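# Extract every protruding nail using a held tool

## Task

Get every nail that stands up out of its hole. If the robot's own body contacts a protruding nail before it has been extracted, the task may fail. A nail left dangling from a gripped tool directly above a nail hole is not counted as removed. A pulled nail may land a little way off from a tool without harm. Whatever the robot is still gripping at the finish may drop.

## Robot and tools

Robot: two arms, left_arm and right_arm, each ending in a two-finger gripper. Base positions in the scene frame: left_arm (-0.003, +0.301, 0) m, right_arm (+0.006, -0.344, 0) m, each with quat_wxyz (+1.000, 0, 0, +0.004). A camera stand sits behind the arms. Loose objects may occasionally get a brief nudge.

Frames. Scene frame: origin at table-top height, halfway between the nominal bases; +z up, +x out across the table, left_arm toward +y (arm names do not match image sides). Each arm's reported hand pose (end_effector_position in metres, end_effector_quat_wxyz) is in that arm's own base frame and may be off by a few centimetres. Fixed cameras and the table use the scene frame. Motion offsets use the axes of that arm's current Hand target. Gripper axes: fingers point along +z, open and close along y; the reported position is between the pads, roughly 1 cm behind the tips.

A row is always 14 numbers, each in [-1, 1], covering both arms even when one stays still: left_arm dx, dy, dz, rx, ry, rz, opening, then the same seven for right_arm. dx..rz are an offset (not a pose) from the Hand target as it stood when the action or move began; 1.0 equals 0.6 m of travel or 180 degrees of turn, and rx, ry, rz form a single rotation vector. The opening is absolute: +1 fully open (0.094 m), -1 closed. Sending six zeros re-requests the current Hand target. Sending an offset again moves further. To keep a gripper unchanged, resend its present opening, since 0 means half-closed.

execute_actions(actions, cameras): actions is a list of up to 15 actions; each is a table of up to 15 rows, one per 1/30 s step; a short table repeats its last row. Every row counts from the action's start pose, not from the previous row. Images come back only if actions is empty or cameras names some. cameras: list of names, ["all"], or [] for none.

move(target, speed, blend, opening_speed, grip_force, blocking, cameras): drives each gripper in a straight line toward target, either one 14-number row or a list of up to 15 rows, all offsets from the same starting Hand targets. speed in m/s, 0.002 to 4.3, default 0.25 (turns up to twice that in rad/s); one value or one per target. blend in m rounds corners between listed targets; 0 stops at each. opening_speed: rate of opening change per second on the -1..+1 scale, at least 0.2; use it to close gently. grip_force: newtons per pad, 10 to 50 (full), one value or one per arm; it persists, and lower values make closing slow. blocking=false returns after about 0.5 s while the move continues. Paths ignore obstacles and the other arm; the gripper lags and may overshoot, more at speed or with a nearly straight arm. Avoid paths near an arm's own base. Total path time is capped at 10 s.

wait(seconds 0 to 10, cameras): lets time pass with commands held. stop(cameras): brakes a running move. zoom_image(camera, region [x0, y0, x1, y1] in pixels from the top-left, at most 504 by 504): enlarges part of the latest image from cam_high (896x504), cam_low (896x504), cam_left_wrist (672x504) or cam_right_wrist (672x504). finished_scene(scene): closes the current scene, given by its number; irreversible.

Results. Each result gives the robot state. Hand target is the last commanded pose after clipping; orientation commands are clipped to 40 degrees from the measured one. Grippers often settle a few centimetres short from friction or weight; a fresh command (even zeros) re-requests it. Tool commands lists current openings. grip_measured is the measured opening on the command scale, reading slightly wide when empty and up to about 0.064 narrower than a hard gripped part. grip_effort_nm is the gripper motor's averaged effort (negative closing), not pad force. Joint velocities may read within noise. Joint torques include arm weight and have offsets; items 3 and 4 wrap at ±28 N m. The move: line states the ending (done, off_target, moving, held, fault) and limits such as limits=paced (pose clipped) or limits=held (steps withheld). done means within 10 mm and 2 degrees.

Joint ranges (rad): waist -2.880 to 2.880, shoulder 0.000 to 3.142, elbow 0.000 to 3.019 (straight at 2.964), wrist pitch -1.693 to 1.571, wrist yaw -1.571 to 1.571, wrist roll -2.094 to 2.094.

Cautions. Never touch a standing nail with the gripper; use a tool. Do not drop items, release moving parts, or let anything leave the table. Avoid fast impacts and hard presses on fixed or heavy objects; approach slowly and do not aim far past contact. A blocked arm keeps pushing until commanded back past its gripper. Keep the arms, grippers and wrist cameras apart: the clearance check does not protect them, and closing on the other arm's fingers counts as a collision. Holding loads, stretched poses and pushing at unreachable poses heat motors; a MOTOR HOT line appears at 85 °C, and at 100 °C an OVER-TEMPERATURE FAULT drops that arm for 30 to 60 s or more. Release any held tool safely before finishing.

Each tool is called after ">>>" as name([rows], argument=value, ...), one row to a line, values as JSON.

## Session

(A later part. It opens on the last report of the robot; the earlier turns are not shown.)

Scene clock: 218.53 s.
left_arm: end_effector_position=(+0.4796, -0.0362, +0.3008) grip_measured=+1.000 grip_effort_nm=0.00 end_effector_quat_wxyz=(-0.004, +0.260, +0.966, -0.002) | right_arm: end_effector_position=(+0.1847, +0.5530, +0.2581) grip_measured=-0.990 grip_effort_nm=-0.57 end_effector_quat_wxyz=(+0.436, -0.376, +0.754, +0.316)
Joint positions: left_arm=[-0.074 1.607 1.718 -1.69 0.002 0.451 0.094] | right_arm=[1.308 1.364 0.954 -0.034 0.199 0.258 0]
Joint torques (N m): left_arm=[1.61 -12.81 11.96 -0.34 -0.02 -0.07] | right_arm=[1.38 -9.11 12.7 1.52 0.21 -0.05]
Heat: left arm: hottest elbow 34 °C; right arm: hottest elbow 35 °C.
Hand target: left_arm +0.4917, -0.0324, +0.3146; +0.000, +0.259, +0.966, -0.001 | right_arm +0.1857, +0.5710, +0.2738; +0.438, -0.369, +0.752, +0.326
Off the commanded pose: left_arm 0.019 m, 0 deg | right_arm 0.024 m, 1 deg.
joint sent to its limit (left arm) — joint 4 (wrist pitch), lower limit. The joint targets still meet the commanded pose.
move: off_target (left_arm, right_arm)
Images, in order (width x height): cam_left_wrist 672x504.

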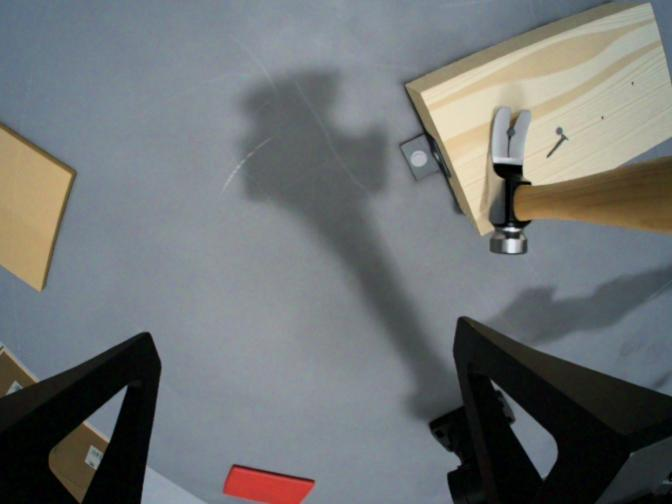

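>>> execute_actions(actions=[])

>>> zoom_image(camera="cam_low", region=[280, 110, 460, 290])

>>> zoom_image(camera="cam_high", region=[300, 100, 600, 400])

Scene clock: 218.77 s.
left_arm: end_effector_position=(+0.4796, -0.0362, +0.3008) grip_measured=+1.000 grip_effort_nm=-0.01 end_effector_quat_wxyz=(-0.004, +0.260, +0.966, -0.002) | right_arm: end_effector_position=(+0.1847, +0.5531, +0.2573) grip_measured=-0.990 grip_effort_nm=-0.57 end_effector_quat_wxyz=(+0.436, -0.376, +0.755, +0.315)
Joint positions: left_arm=[-0.074 1.607 1.718 -1.69 0.002 0.451 0.094] | right_arm=[1.308 1.365 0.954 -0.034 0.199 0.258 0]
Joint velocities: within noise
Joint torques (N m): left_arm=[1.55 -12.86 11.97 -0.34 -0.02 -0.06] | right_arm=[1.44 -9.35 12.7 1.36 0.14 0]
Heat: left arm: hottest elbow 34 °C; right arm: hottest elbow 35 °C.
Hand target: left_arm +0.4917, -0.0324, +0.3146; +0.000, +0.259, +0.966, -0.001 | right_arm +0.1857, +0.5710, +0.2737; +0.438, -0.369, +0.752, +0.326
Tool commands: left_gripper/opening=+1.0 right_gripper/opening=-1.0
Off the commanded pose: left_arm 0.019 m, 0 deg | right_arm 0.024 m, 1 deg.

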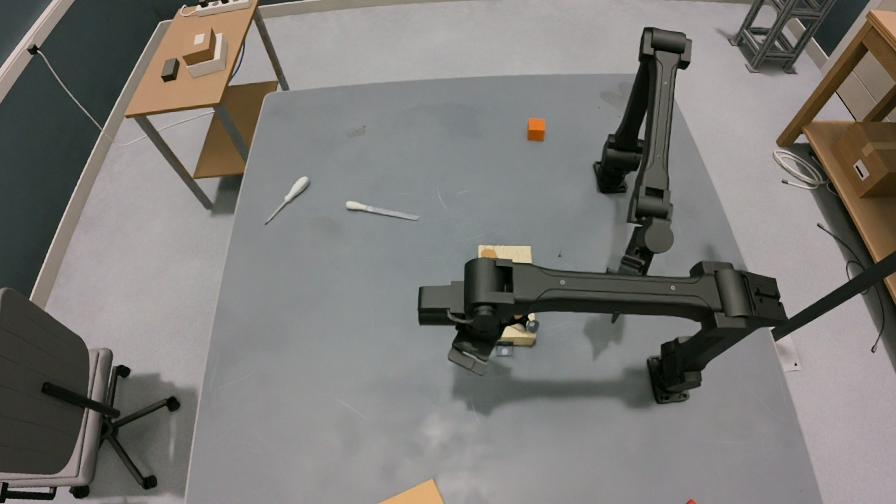

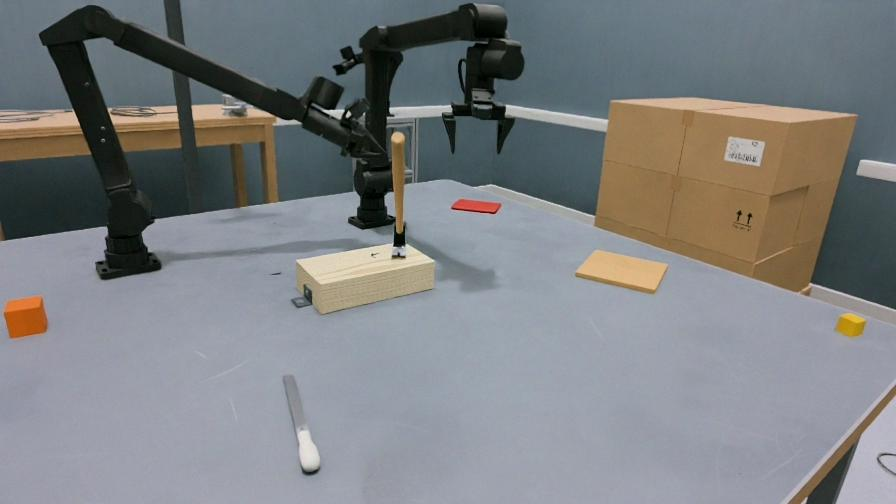

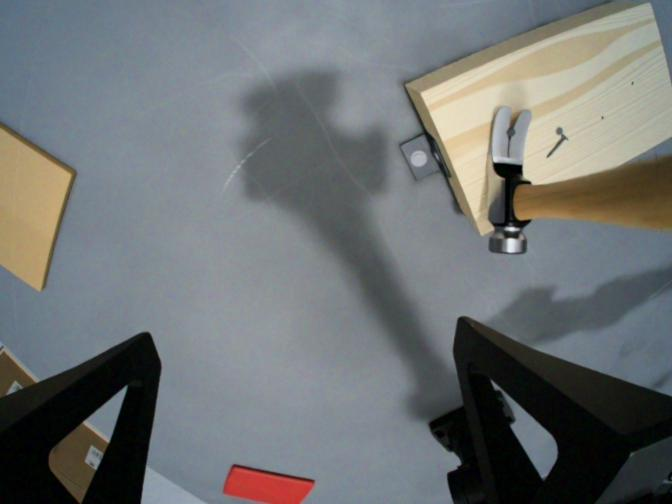

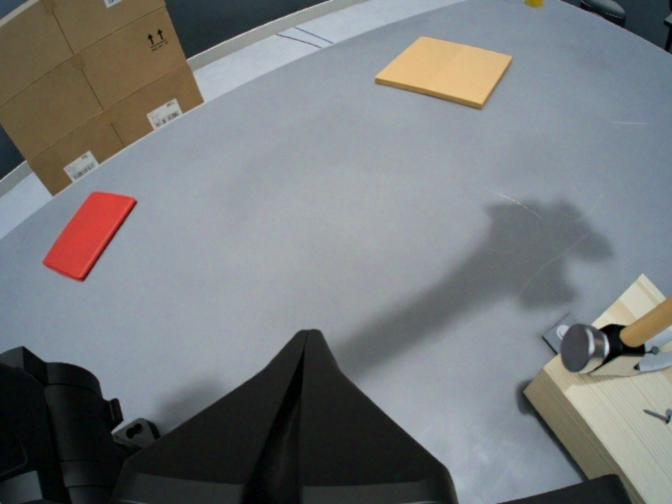

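Scaled by 2.800 from the camera's 896x504 image, which has a finer 1280x720 frame.

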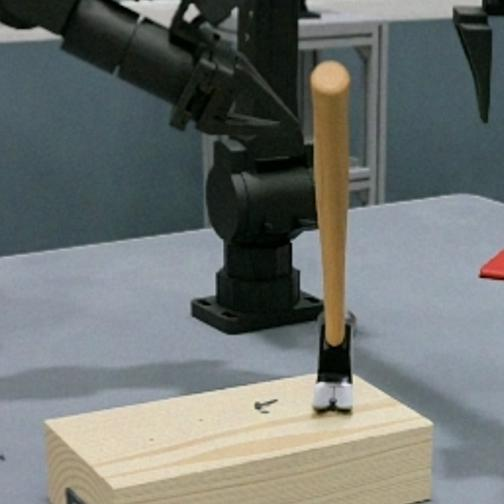

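Scaled by 1.680 from the camera's 896x504 image, which has a finer 1280x720 frame.

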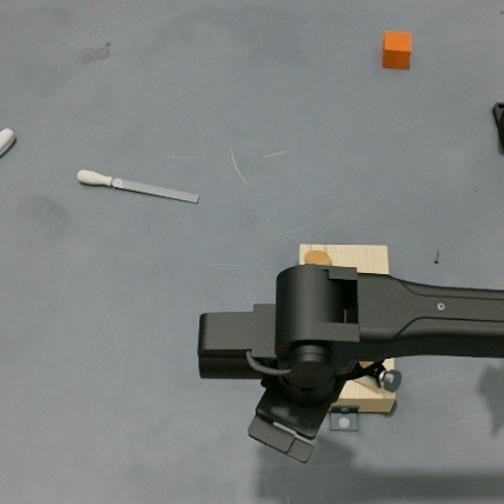

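>>> move([
  [0,0,0,0,0,0,1,0,0,-0.167,0,0,0,1],
  [0,0,0,0,0,0,1,-0.092,-0.371,-0.133,0,0,0,1],
], speed=0.3, blend=[0.03,0], cameras=["cam_left_wrist","cam_low","cam_right_wrist"])

Scene clock: 221.67 s.
left_arm: end_effector_position=(+0.4796, -0.0362, +0.3008) grip_measured=+1.000 grip_effort_nm=0.00 end_effector_quat_wxyz=(-0.004, +0.260, +0.966, -0.002) | right_arm: end_effector_position=(+0.3491, +0.3961, +0.2939) grip_measured=+0.998 grip_effort_nm=0.07 end_effector_quat_wxyz=(+0.424, -0.363, +0.764, +0.324)
Joint positions: left_arm=[-0.074 1.607 1.718 -1.69 0.002 0.451 0.094] | right_arm=[0.747 1.191 0.912 -0.192 -0.314 0.053 0.094]
Joint torques (N m): left_arm=[1.61 -12.81 11.96 -0.32 -0.02 -0.07] | right_arm=[1.49 -8.23 13.27 1.48 -0.05 -0.33]
Heat: left arm: hottest elbow 34 °C; right arm: hottest elbow 35 °C.
Hand target: left_arm +0.4917, -0.0324, +0.3146; +0.000, +0.259, +0.966, -0.001 | right_arm +0.3584, +0.4063, +0.3186; +0.438, -0.369, +0.752, +0.326
Off the commanded pose: left_arm 0.019 m, 0 deg | right_arm 0.028 m, 2 deg.
joint sent to its limit (left arm) — joint 4 (wrist pitch), lower limit. The joint targets still meet the commanded pose.
move: off_target (left_arm, right_arm)
Images, in order (width x height): cam_low 896x504, cam_left_wrist 672x504, cam_right_wrist 672x504.

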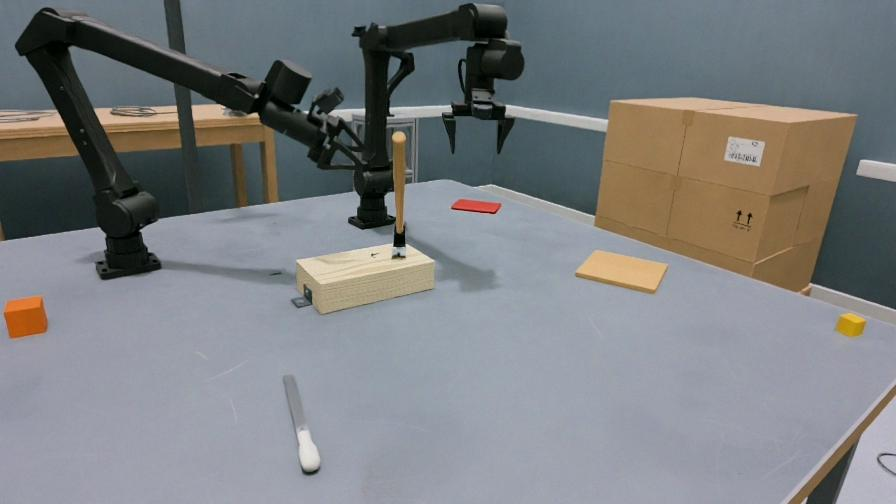

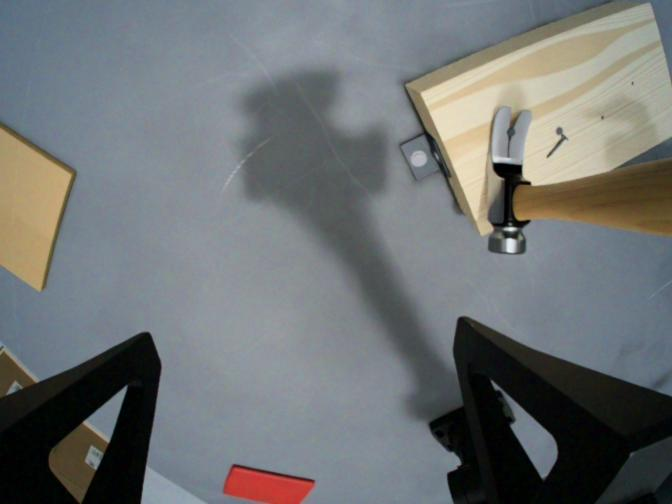

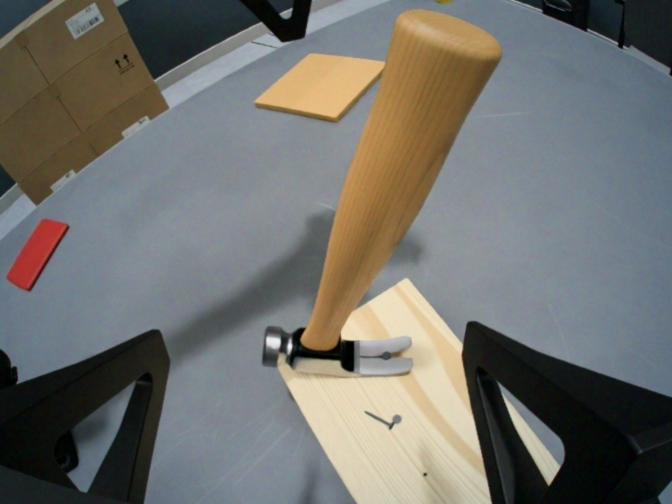

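>>> move(target=[0,0,0,0,0,0,1,0,0,0.16,0,0,0,1], speed=0.15, cameras=["cam_left_wrist","cam_low","cam_right_wrist"])

>>> zoom_image(camera="cam_low", region=[280, 110, 460, 290])

Scene clock: 223.40 s.
left_arm: end_effector_position=(+0.4796, -0.0362, +0.3008) grip_measured=+1.000 grip_effort_nm=0.00 end_effector_quat_wxyz=(-0.004, +0.260, +0.966, -0.002) | right_arm: end_effector_position=(+0.3861, +0.4664, +0.2564) grip_measured=+0.998 grip_effort_nm=0.07 end_effector_quat_wxyz=(+0.419, -0.375, +0.765, +0.314)
Joint positions: left_arm=[-0.074 1.607 1.718 -1.69 0.002 0.451 0.094] | right_arm=[0.806 1.431 1.041 -0.096 -0.262 0.052 0.094]
Joint torques (N m): left_arm=[1.55 -12.81 11.95 -0.32 -0.03 -0.07] | right_arm=[1.14 -10.81 12.78 2.78 0.05 -0.01]
Heat: left arm: hottest elbow 34 °C; right arm: hottest elbow 36 °C.
Hand target: left_arm +0.4917, -0.0324, +0.3146; +0.000, +0.259, +0.966, -0.001 | right_arm +0.3984, +0.4845, +0.2798; +0.438, -0.369, +0.752, +0.326
Off the commanded pose: left_arm 0.019 m, 0 deg | right_arm 0.032 m, 3 deg.
joint sent to its limit (left arm) — joint 4 (wrist pitch), lower limit. The joint targets still meet the commanded pose.
move: off_target (left_arm, right_arm)
Images, in order (width x height): cam_low 896x504, cam_left_wrist 672x504, cam_right_wrist 672x504.

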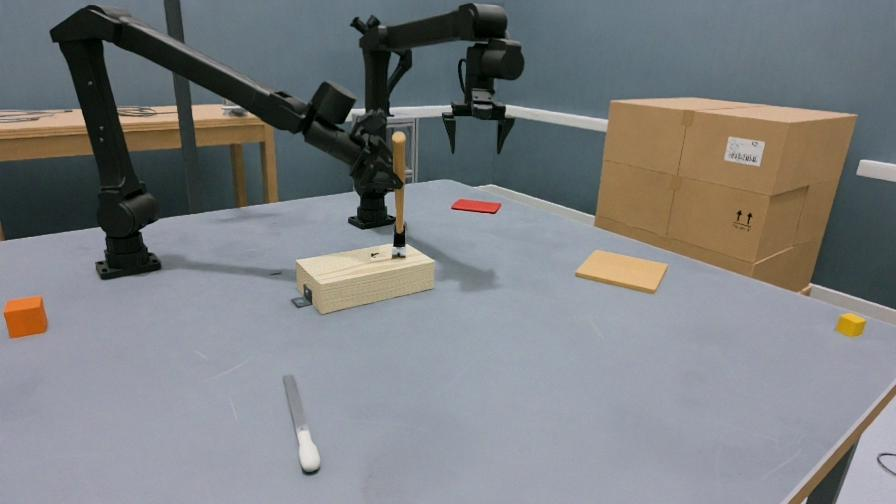

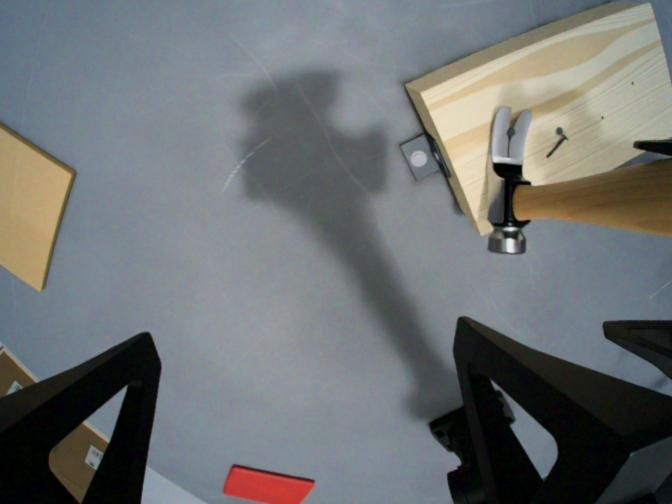

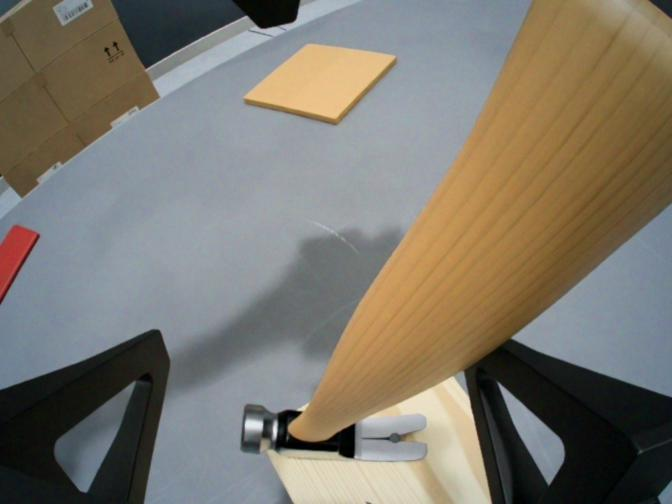

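Scaled by 2.800 from the camera's 896x504 image, which has a finer 1280x720 frame.

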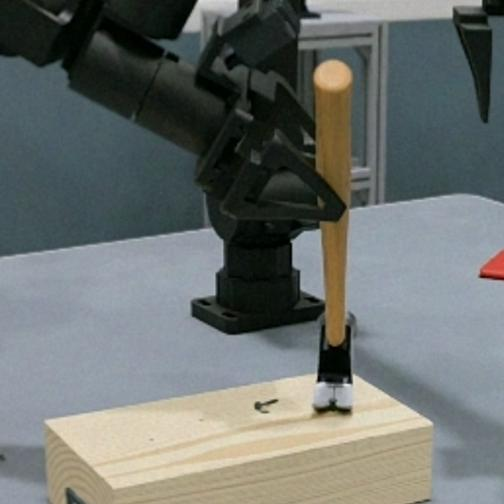

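>>> move([
  [0,0,0,0,0,0,1,-0.035,-0.027,-0.015,0,0,0,1],
  [0,0,0,0,0,0,1,-0.035,-0.027,-0.015,0,0,0,-1],
], speed=0.12, opening_speed=1.5, cameras=["cam_left_wrist","cam_right_wrist"])

>>> zoom_image(camera="cam_left_wrist", region=[460, 100, 560, 200])

Scene clock: 227.53 s.
left_arm: end_effector_position=(+0.4796, -0.0362, +0.3008) grip_measured=+1.000 grip_effort_nm=-0.01 end_effector_quat_wxyz=(-0.004, +0.260, +0.966, -0.002) | right_arm: end_effector_position=(+0.4157, +0.4545, +0.2786) grip_measured=-0.170 grip_effort_nm=-1.07 end_effector_quat_wxyz=(+0.428, -0.351, +0.769, +0.320)
Joint positions: left_arm=[-0.074 1.607 1.718 -1.69 0.002 0.451 0.094] | right_arm=[0.75 1.437 1.094 -0.121 -0.288 0.072 0.039]
Joint torques (N m): left_arm=[1.55 -12.81 11.95 -0.32 -0.03 -0.07] | right_arm=[2.37 -11.52 12.97 1.48 -0.26 -0.46]
Heat: left arm: hottest elbow 34 °C; right arm: hottest elbow 36 °C.
Hand target: left_arm +0.4917, -0.0324, +0.3146; +0.000, +0.259, +0.966, -0.001 | right_arm +0.4155, +0.4745, +0.2996; +0.438, -0.369, +0.752, +0.326
Off the commanded pose: left_arm 0.019 m, 0 deg | right_arm 0.029 m, 3 deg.
joint sent to its limit (left arm) — joint 4 (wrist pitch), lower limit. The joint targets still meet the commanded pose.
move: off_target (left_arm, right_arm); target 2's new opening was sent with right_arm's hand 0.024 m and 1 deg from that target
Images, in order (width x height): cam_left_wrist 672x504, cam_right_wrist 672x504.

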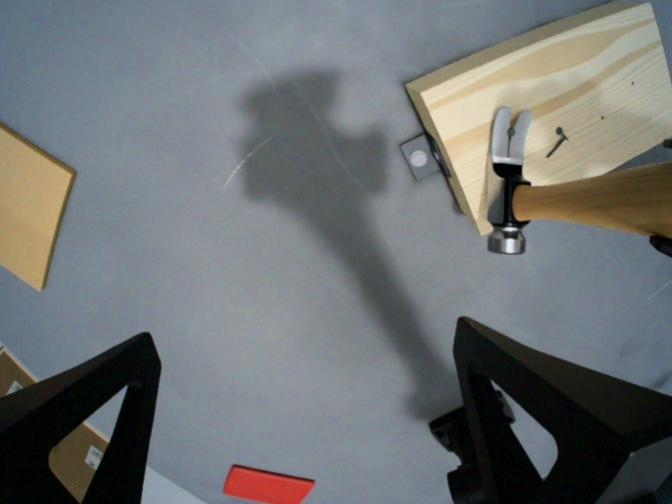

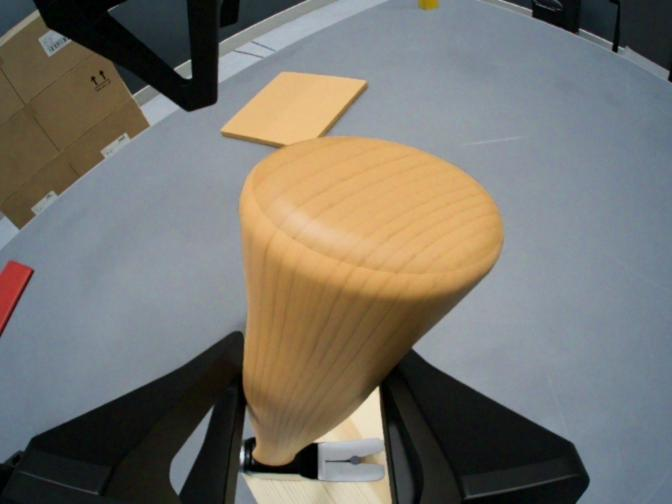

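Scaled by 5.040 from the camera's 672x504 image, which has a finer 960x720 frame.

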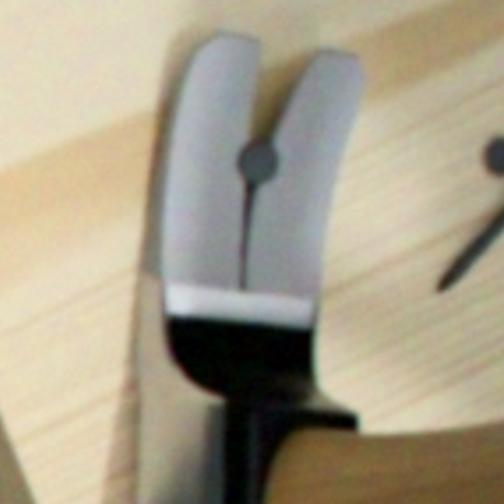

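>>> move(target=[0,0,0,0,0,0,1,0.033,0.197,0.009,0.028,-0.002,-0.064,-1], speed=0.15, cameras=["cam_left_wrist","cam_right_wrist"])

>>> zoom_image(camera="cam_left_wrist", region=[460, 100, 560, 200])

Scene clock: 229.10 s.
left_arm: end_effector_position=(+0.4796, -0.0362, +0.3008) grip_measured=+1.000 grip_effort_nm=-0.01 end_effector_quat_wxyz=(-0.004, +0.260, +0.966, -0.002) | right_arm: end_effector_position=(+0.4005, +0.4686, +0.2818) grip_measured=-0.161 grip_effort_nm=-1.07 end_effector_quat_wxyz=(+0.479, -0.303, +0.791, +0.229)
Joint positions: left_arm=[-0.074 1.607 1.718 -1.69 0.002 0.451 0.094] | right_arm=[0.882 1.421 1.088 -0.118 0.063 0.11 0.039]
Joint torques (N m): left_arm=[1.61 -12.75 11.96 -0.32 -0.02 -0.07] | right_arm=[14.21 -14.92 7.62 2.91 -0.74 -1.77]
Heat: left arm: hottest elbow 34 °C; right arm: hottest elbow 36 °C.
Hand target: left_arm +0.4917, -0.0324, +0.3146; +0.000, +0.259, +0.966, -0.001 | right_arm +0.3117, +0.5344, +0.2994; +0.487, -0.422, +0.723, +0.248
Off the commanded pose: left_arm 0.019 m, 0 deg | right_arm 0.112 m, 16 deg.
joint sent to its limit (left arm) — joint 4 (wrist pitch), lower limit. The joint targets still meet the commanded pose.
move: off_target (left_arm, right_arm)
Images, in order (width x height): cam_left_wrist 672x504, cam_right_wrist 672x504.

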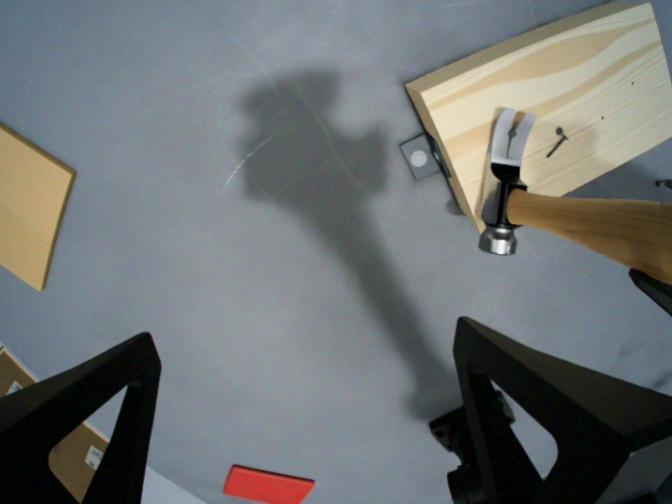

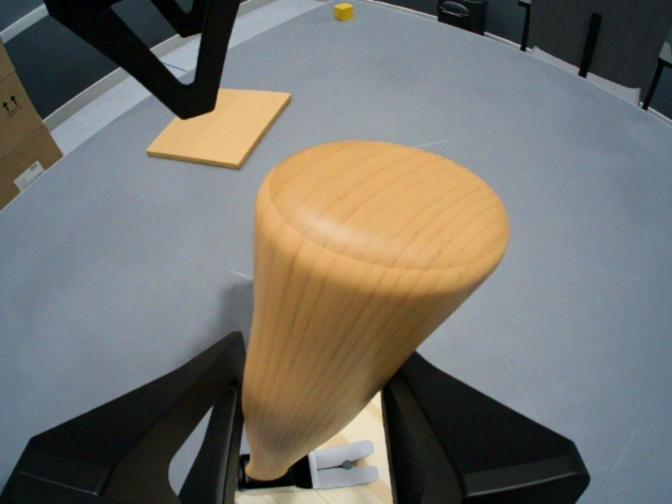

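Scaled by 5.040 from the camera's 672x504 image, which has a finer 960x720 frame.

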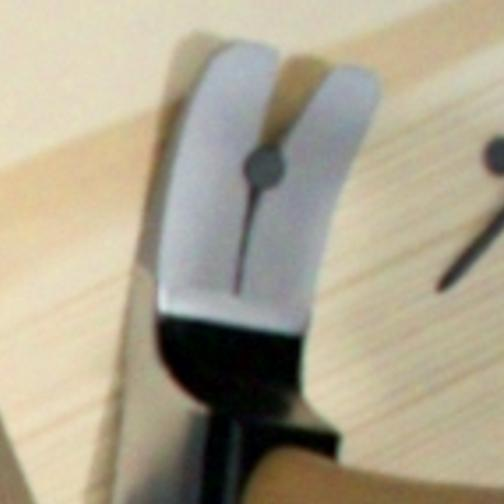

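>>> move(target=[0,0,0,0,0,0,1,-0.005,0.133,-0.006,0.02,-0.001,-0.05,-1], speed=0.12, cameras=["cam_left_wrist","cam_right_wrist"])

>>> zoom_image(camera="cam_left_wrist", region=[460, 100, 560, 200])

Scene clock: 231.20 s.
left_arm: end_effector_position=(+0.4796, -0.0362, +0.3008) grip_measured=+1.000 grip_effort_nm=0.00 end_effector_quat_wxyz=(-0.004, +0.260, +0.966, -0.002) | right_arm: end_effector_position=(+0.2324, +0.5654, +0.2568) grip_measured=-0.275 grip_effort_nm=-1.07 end_effector_quat_wxyz=(+0.486, -0.472, +0.713, +0.179)
Joint positions: left_arm=[-0.074 1.607 1.718 -1.69 0.002 0.451 0.094] | right_arm=[1.262 1.449 1.07 -0.123 0.286 -0.078 0.034]
Joint torques (N m): left_arm=[1.49 -12.81 11.95 -0.34 -0.03 -0.07] | right_arm=[0.56 -14.21 12.16 2.41 0.54 -0.49]
Heat: left arm: hottest elbow 34 °C; right arm: hottest elbow 36 °C.
Hand target: left_arm +0.4917, -0.0324, +0.3146; +0.000, +0.259, +0.966, -0.001 | right_arm +0.2424, +0.5742, +0.2993; +0.519, -0.462, +0.695, +0.187
Off the commanded pose: left_arm 0.019 m, 0 deg | right_arm 0.045 m, 5 deg.
joint sent to its limit (left arm) — joint 4 (wrist pitch), lower limit. The joint targets still meet the commanded pose.
move: off_target (left_arm, right_arm)
Images, in order (width x height): cam_left_wrist 672x504, cam_right_wrist 672x504.

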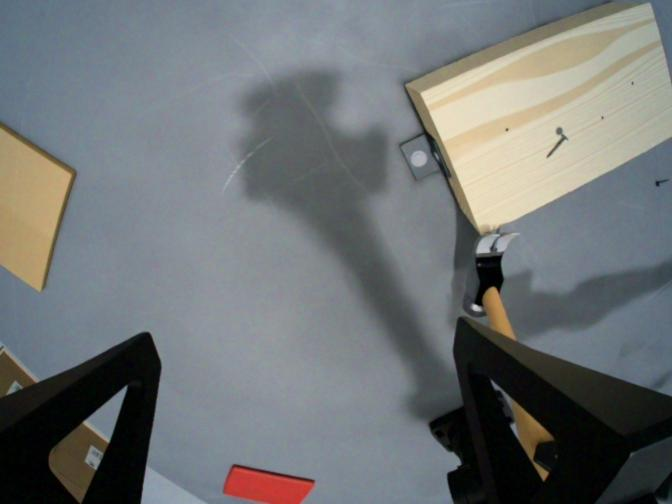

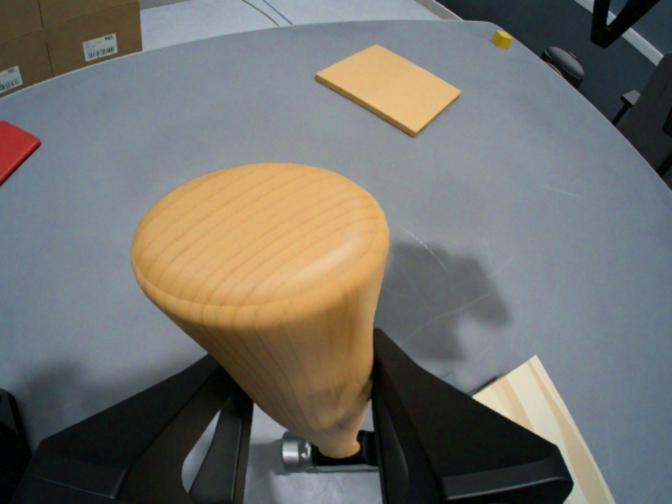

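Scaled by 5.040 from the camera's 672x504 image, which has a finer 960x720 frame.

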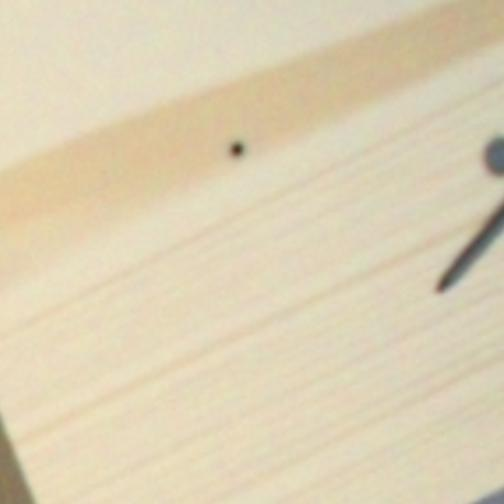

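>>> zoom_image(camera="cam_left_wrist", region=[420, 200, 580, 360])

>>> zoom_image(camera="cam_left_wrist", region=[500, 60, 672, 200])

Scaled by 3.150 from the camera's 672x504 image, which has a finer 960x720 frame.

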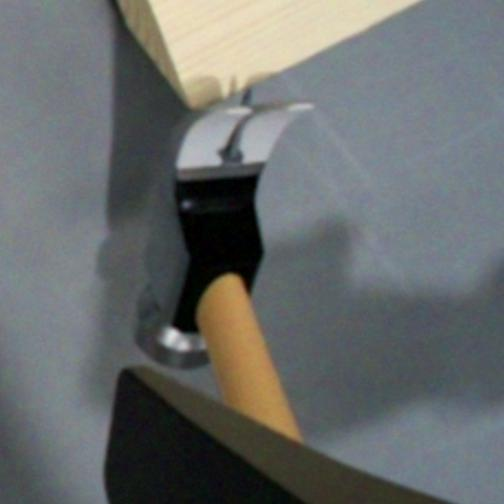

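Scaled by 2.930 from the camera's 672x504 image, which has a finer 960x720 frame.

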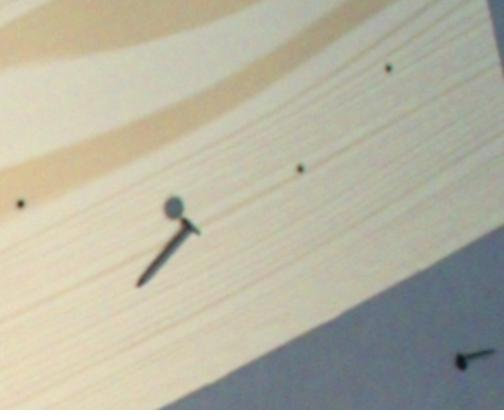

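>>> finished_scene(scene=2)

The scene is finished: the task was done.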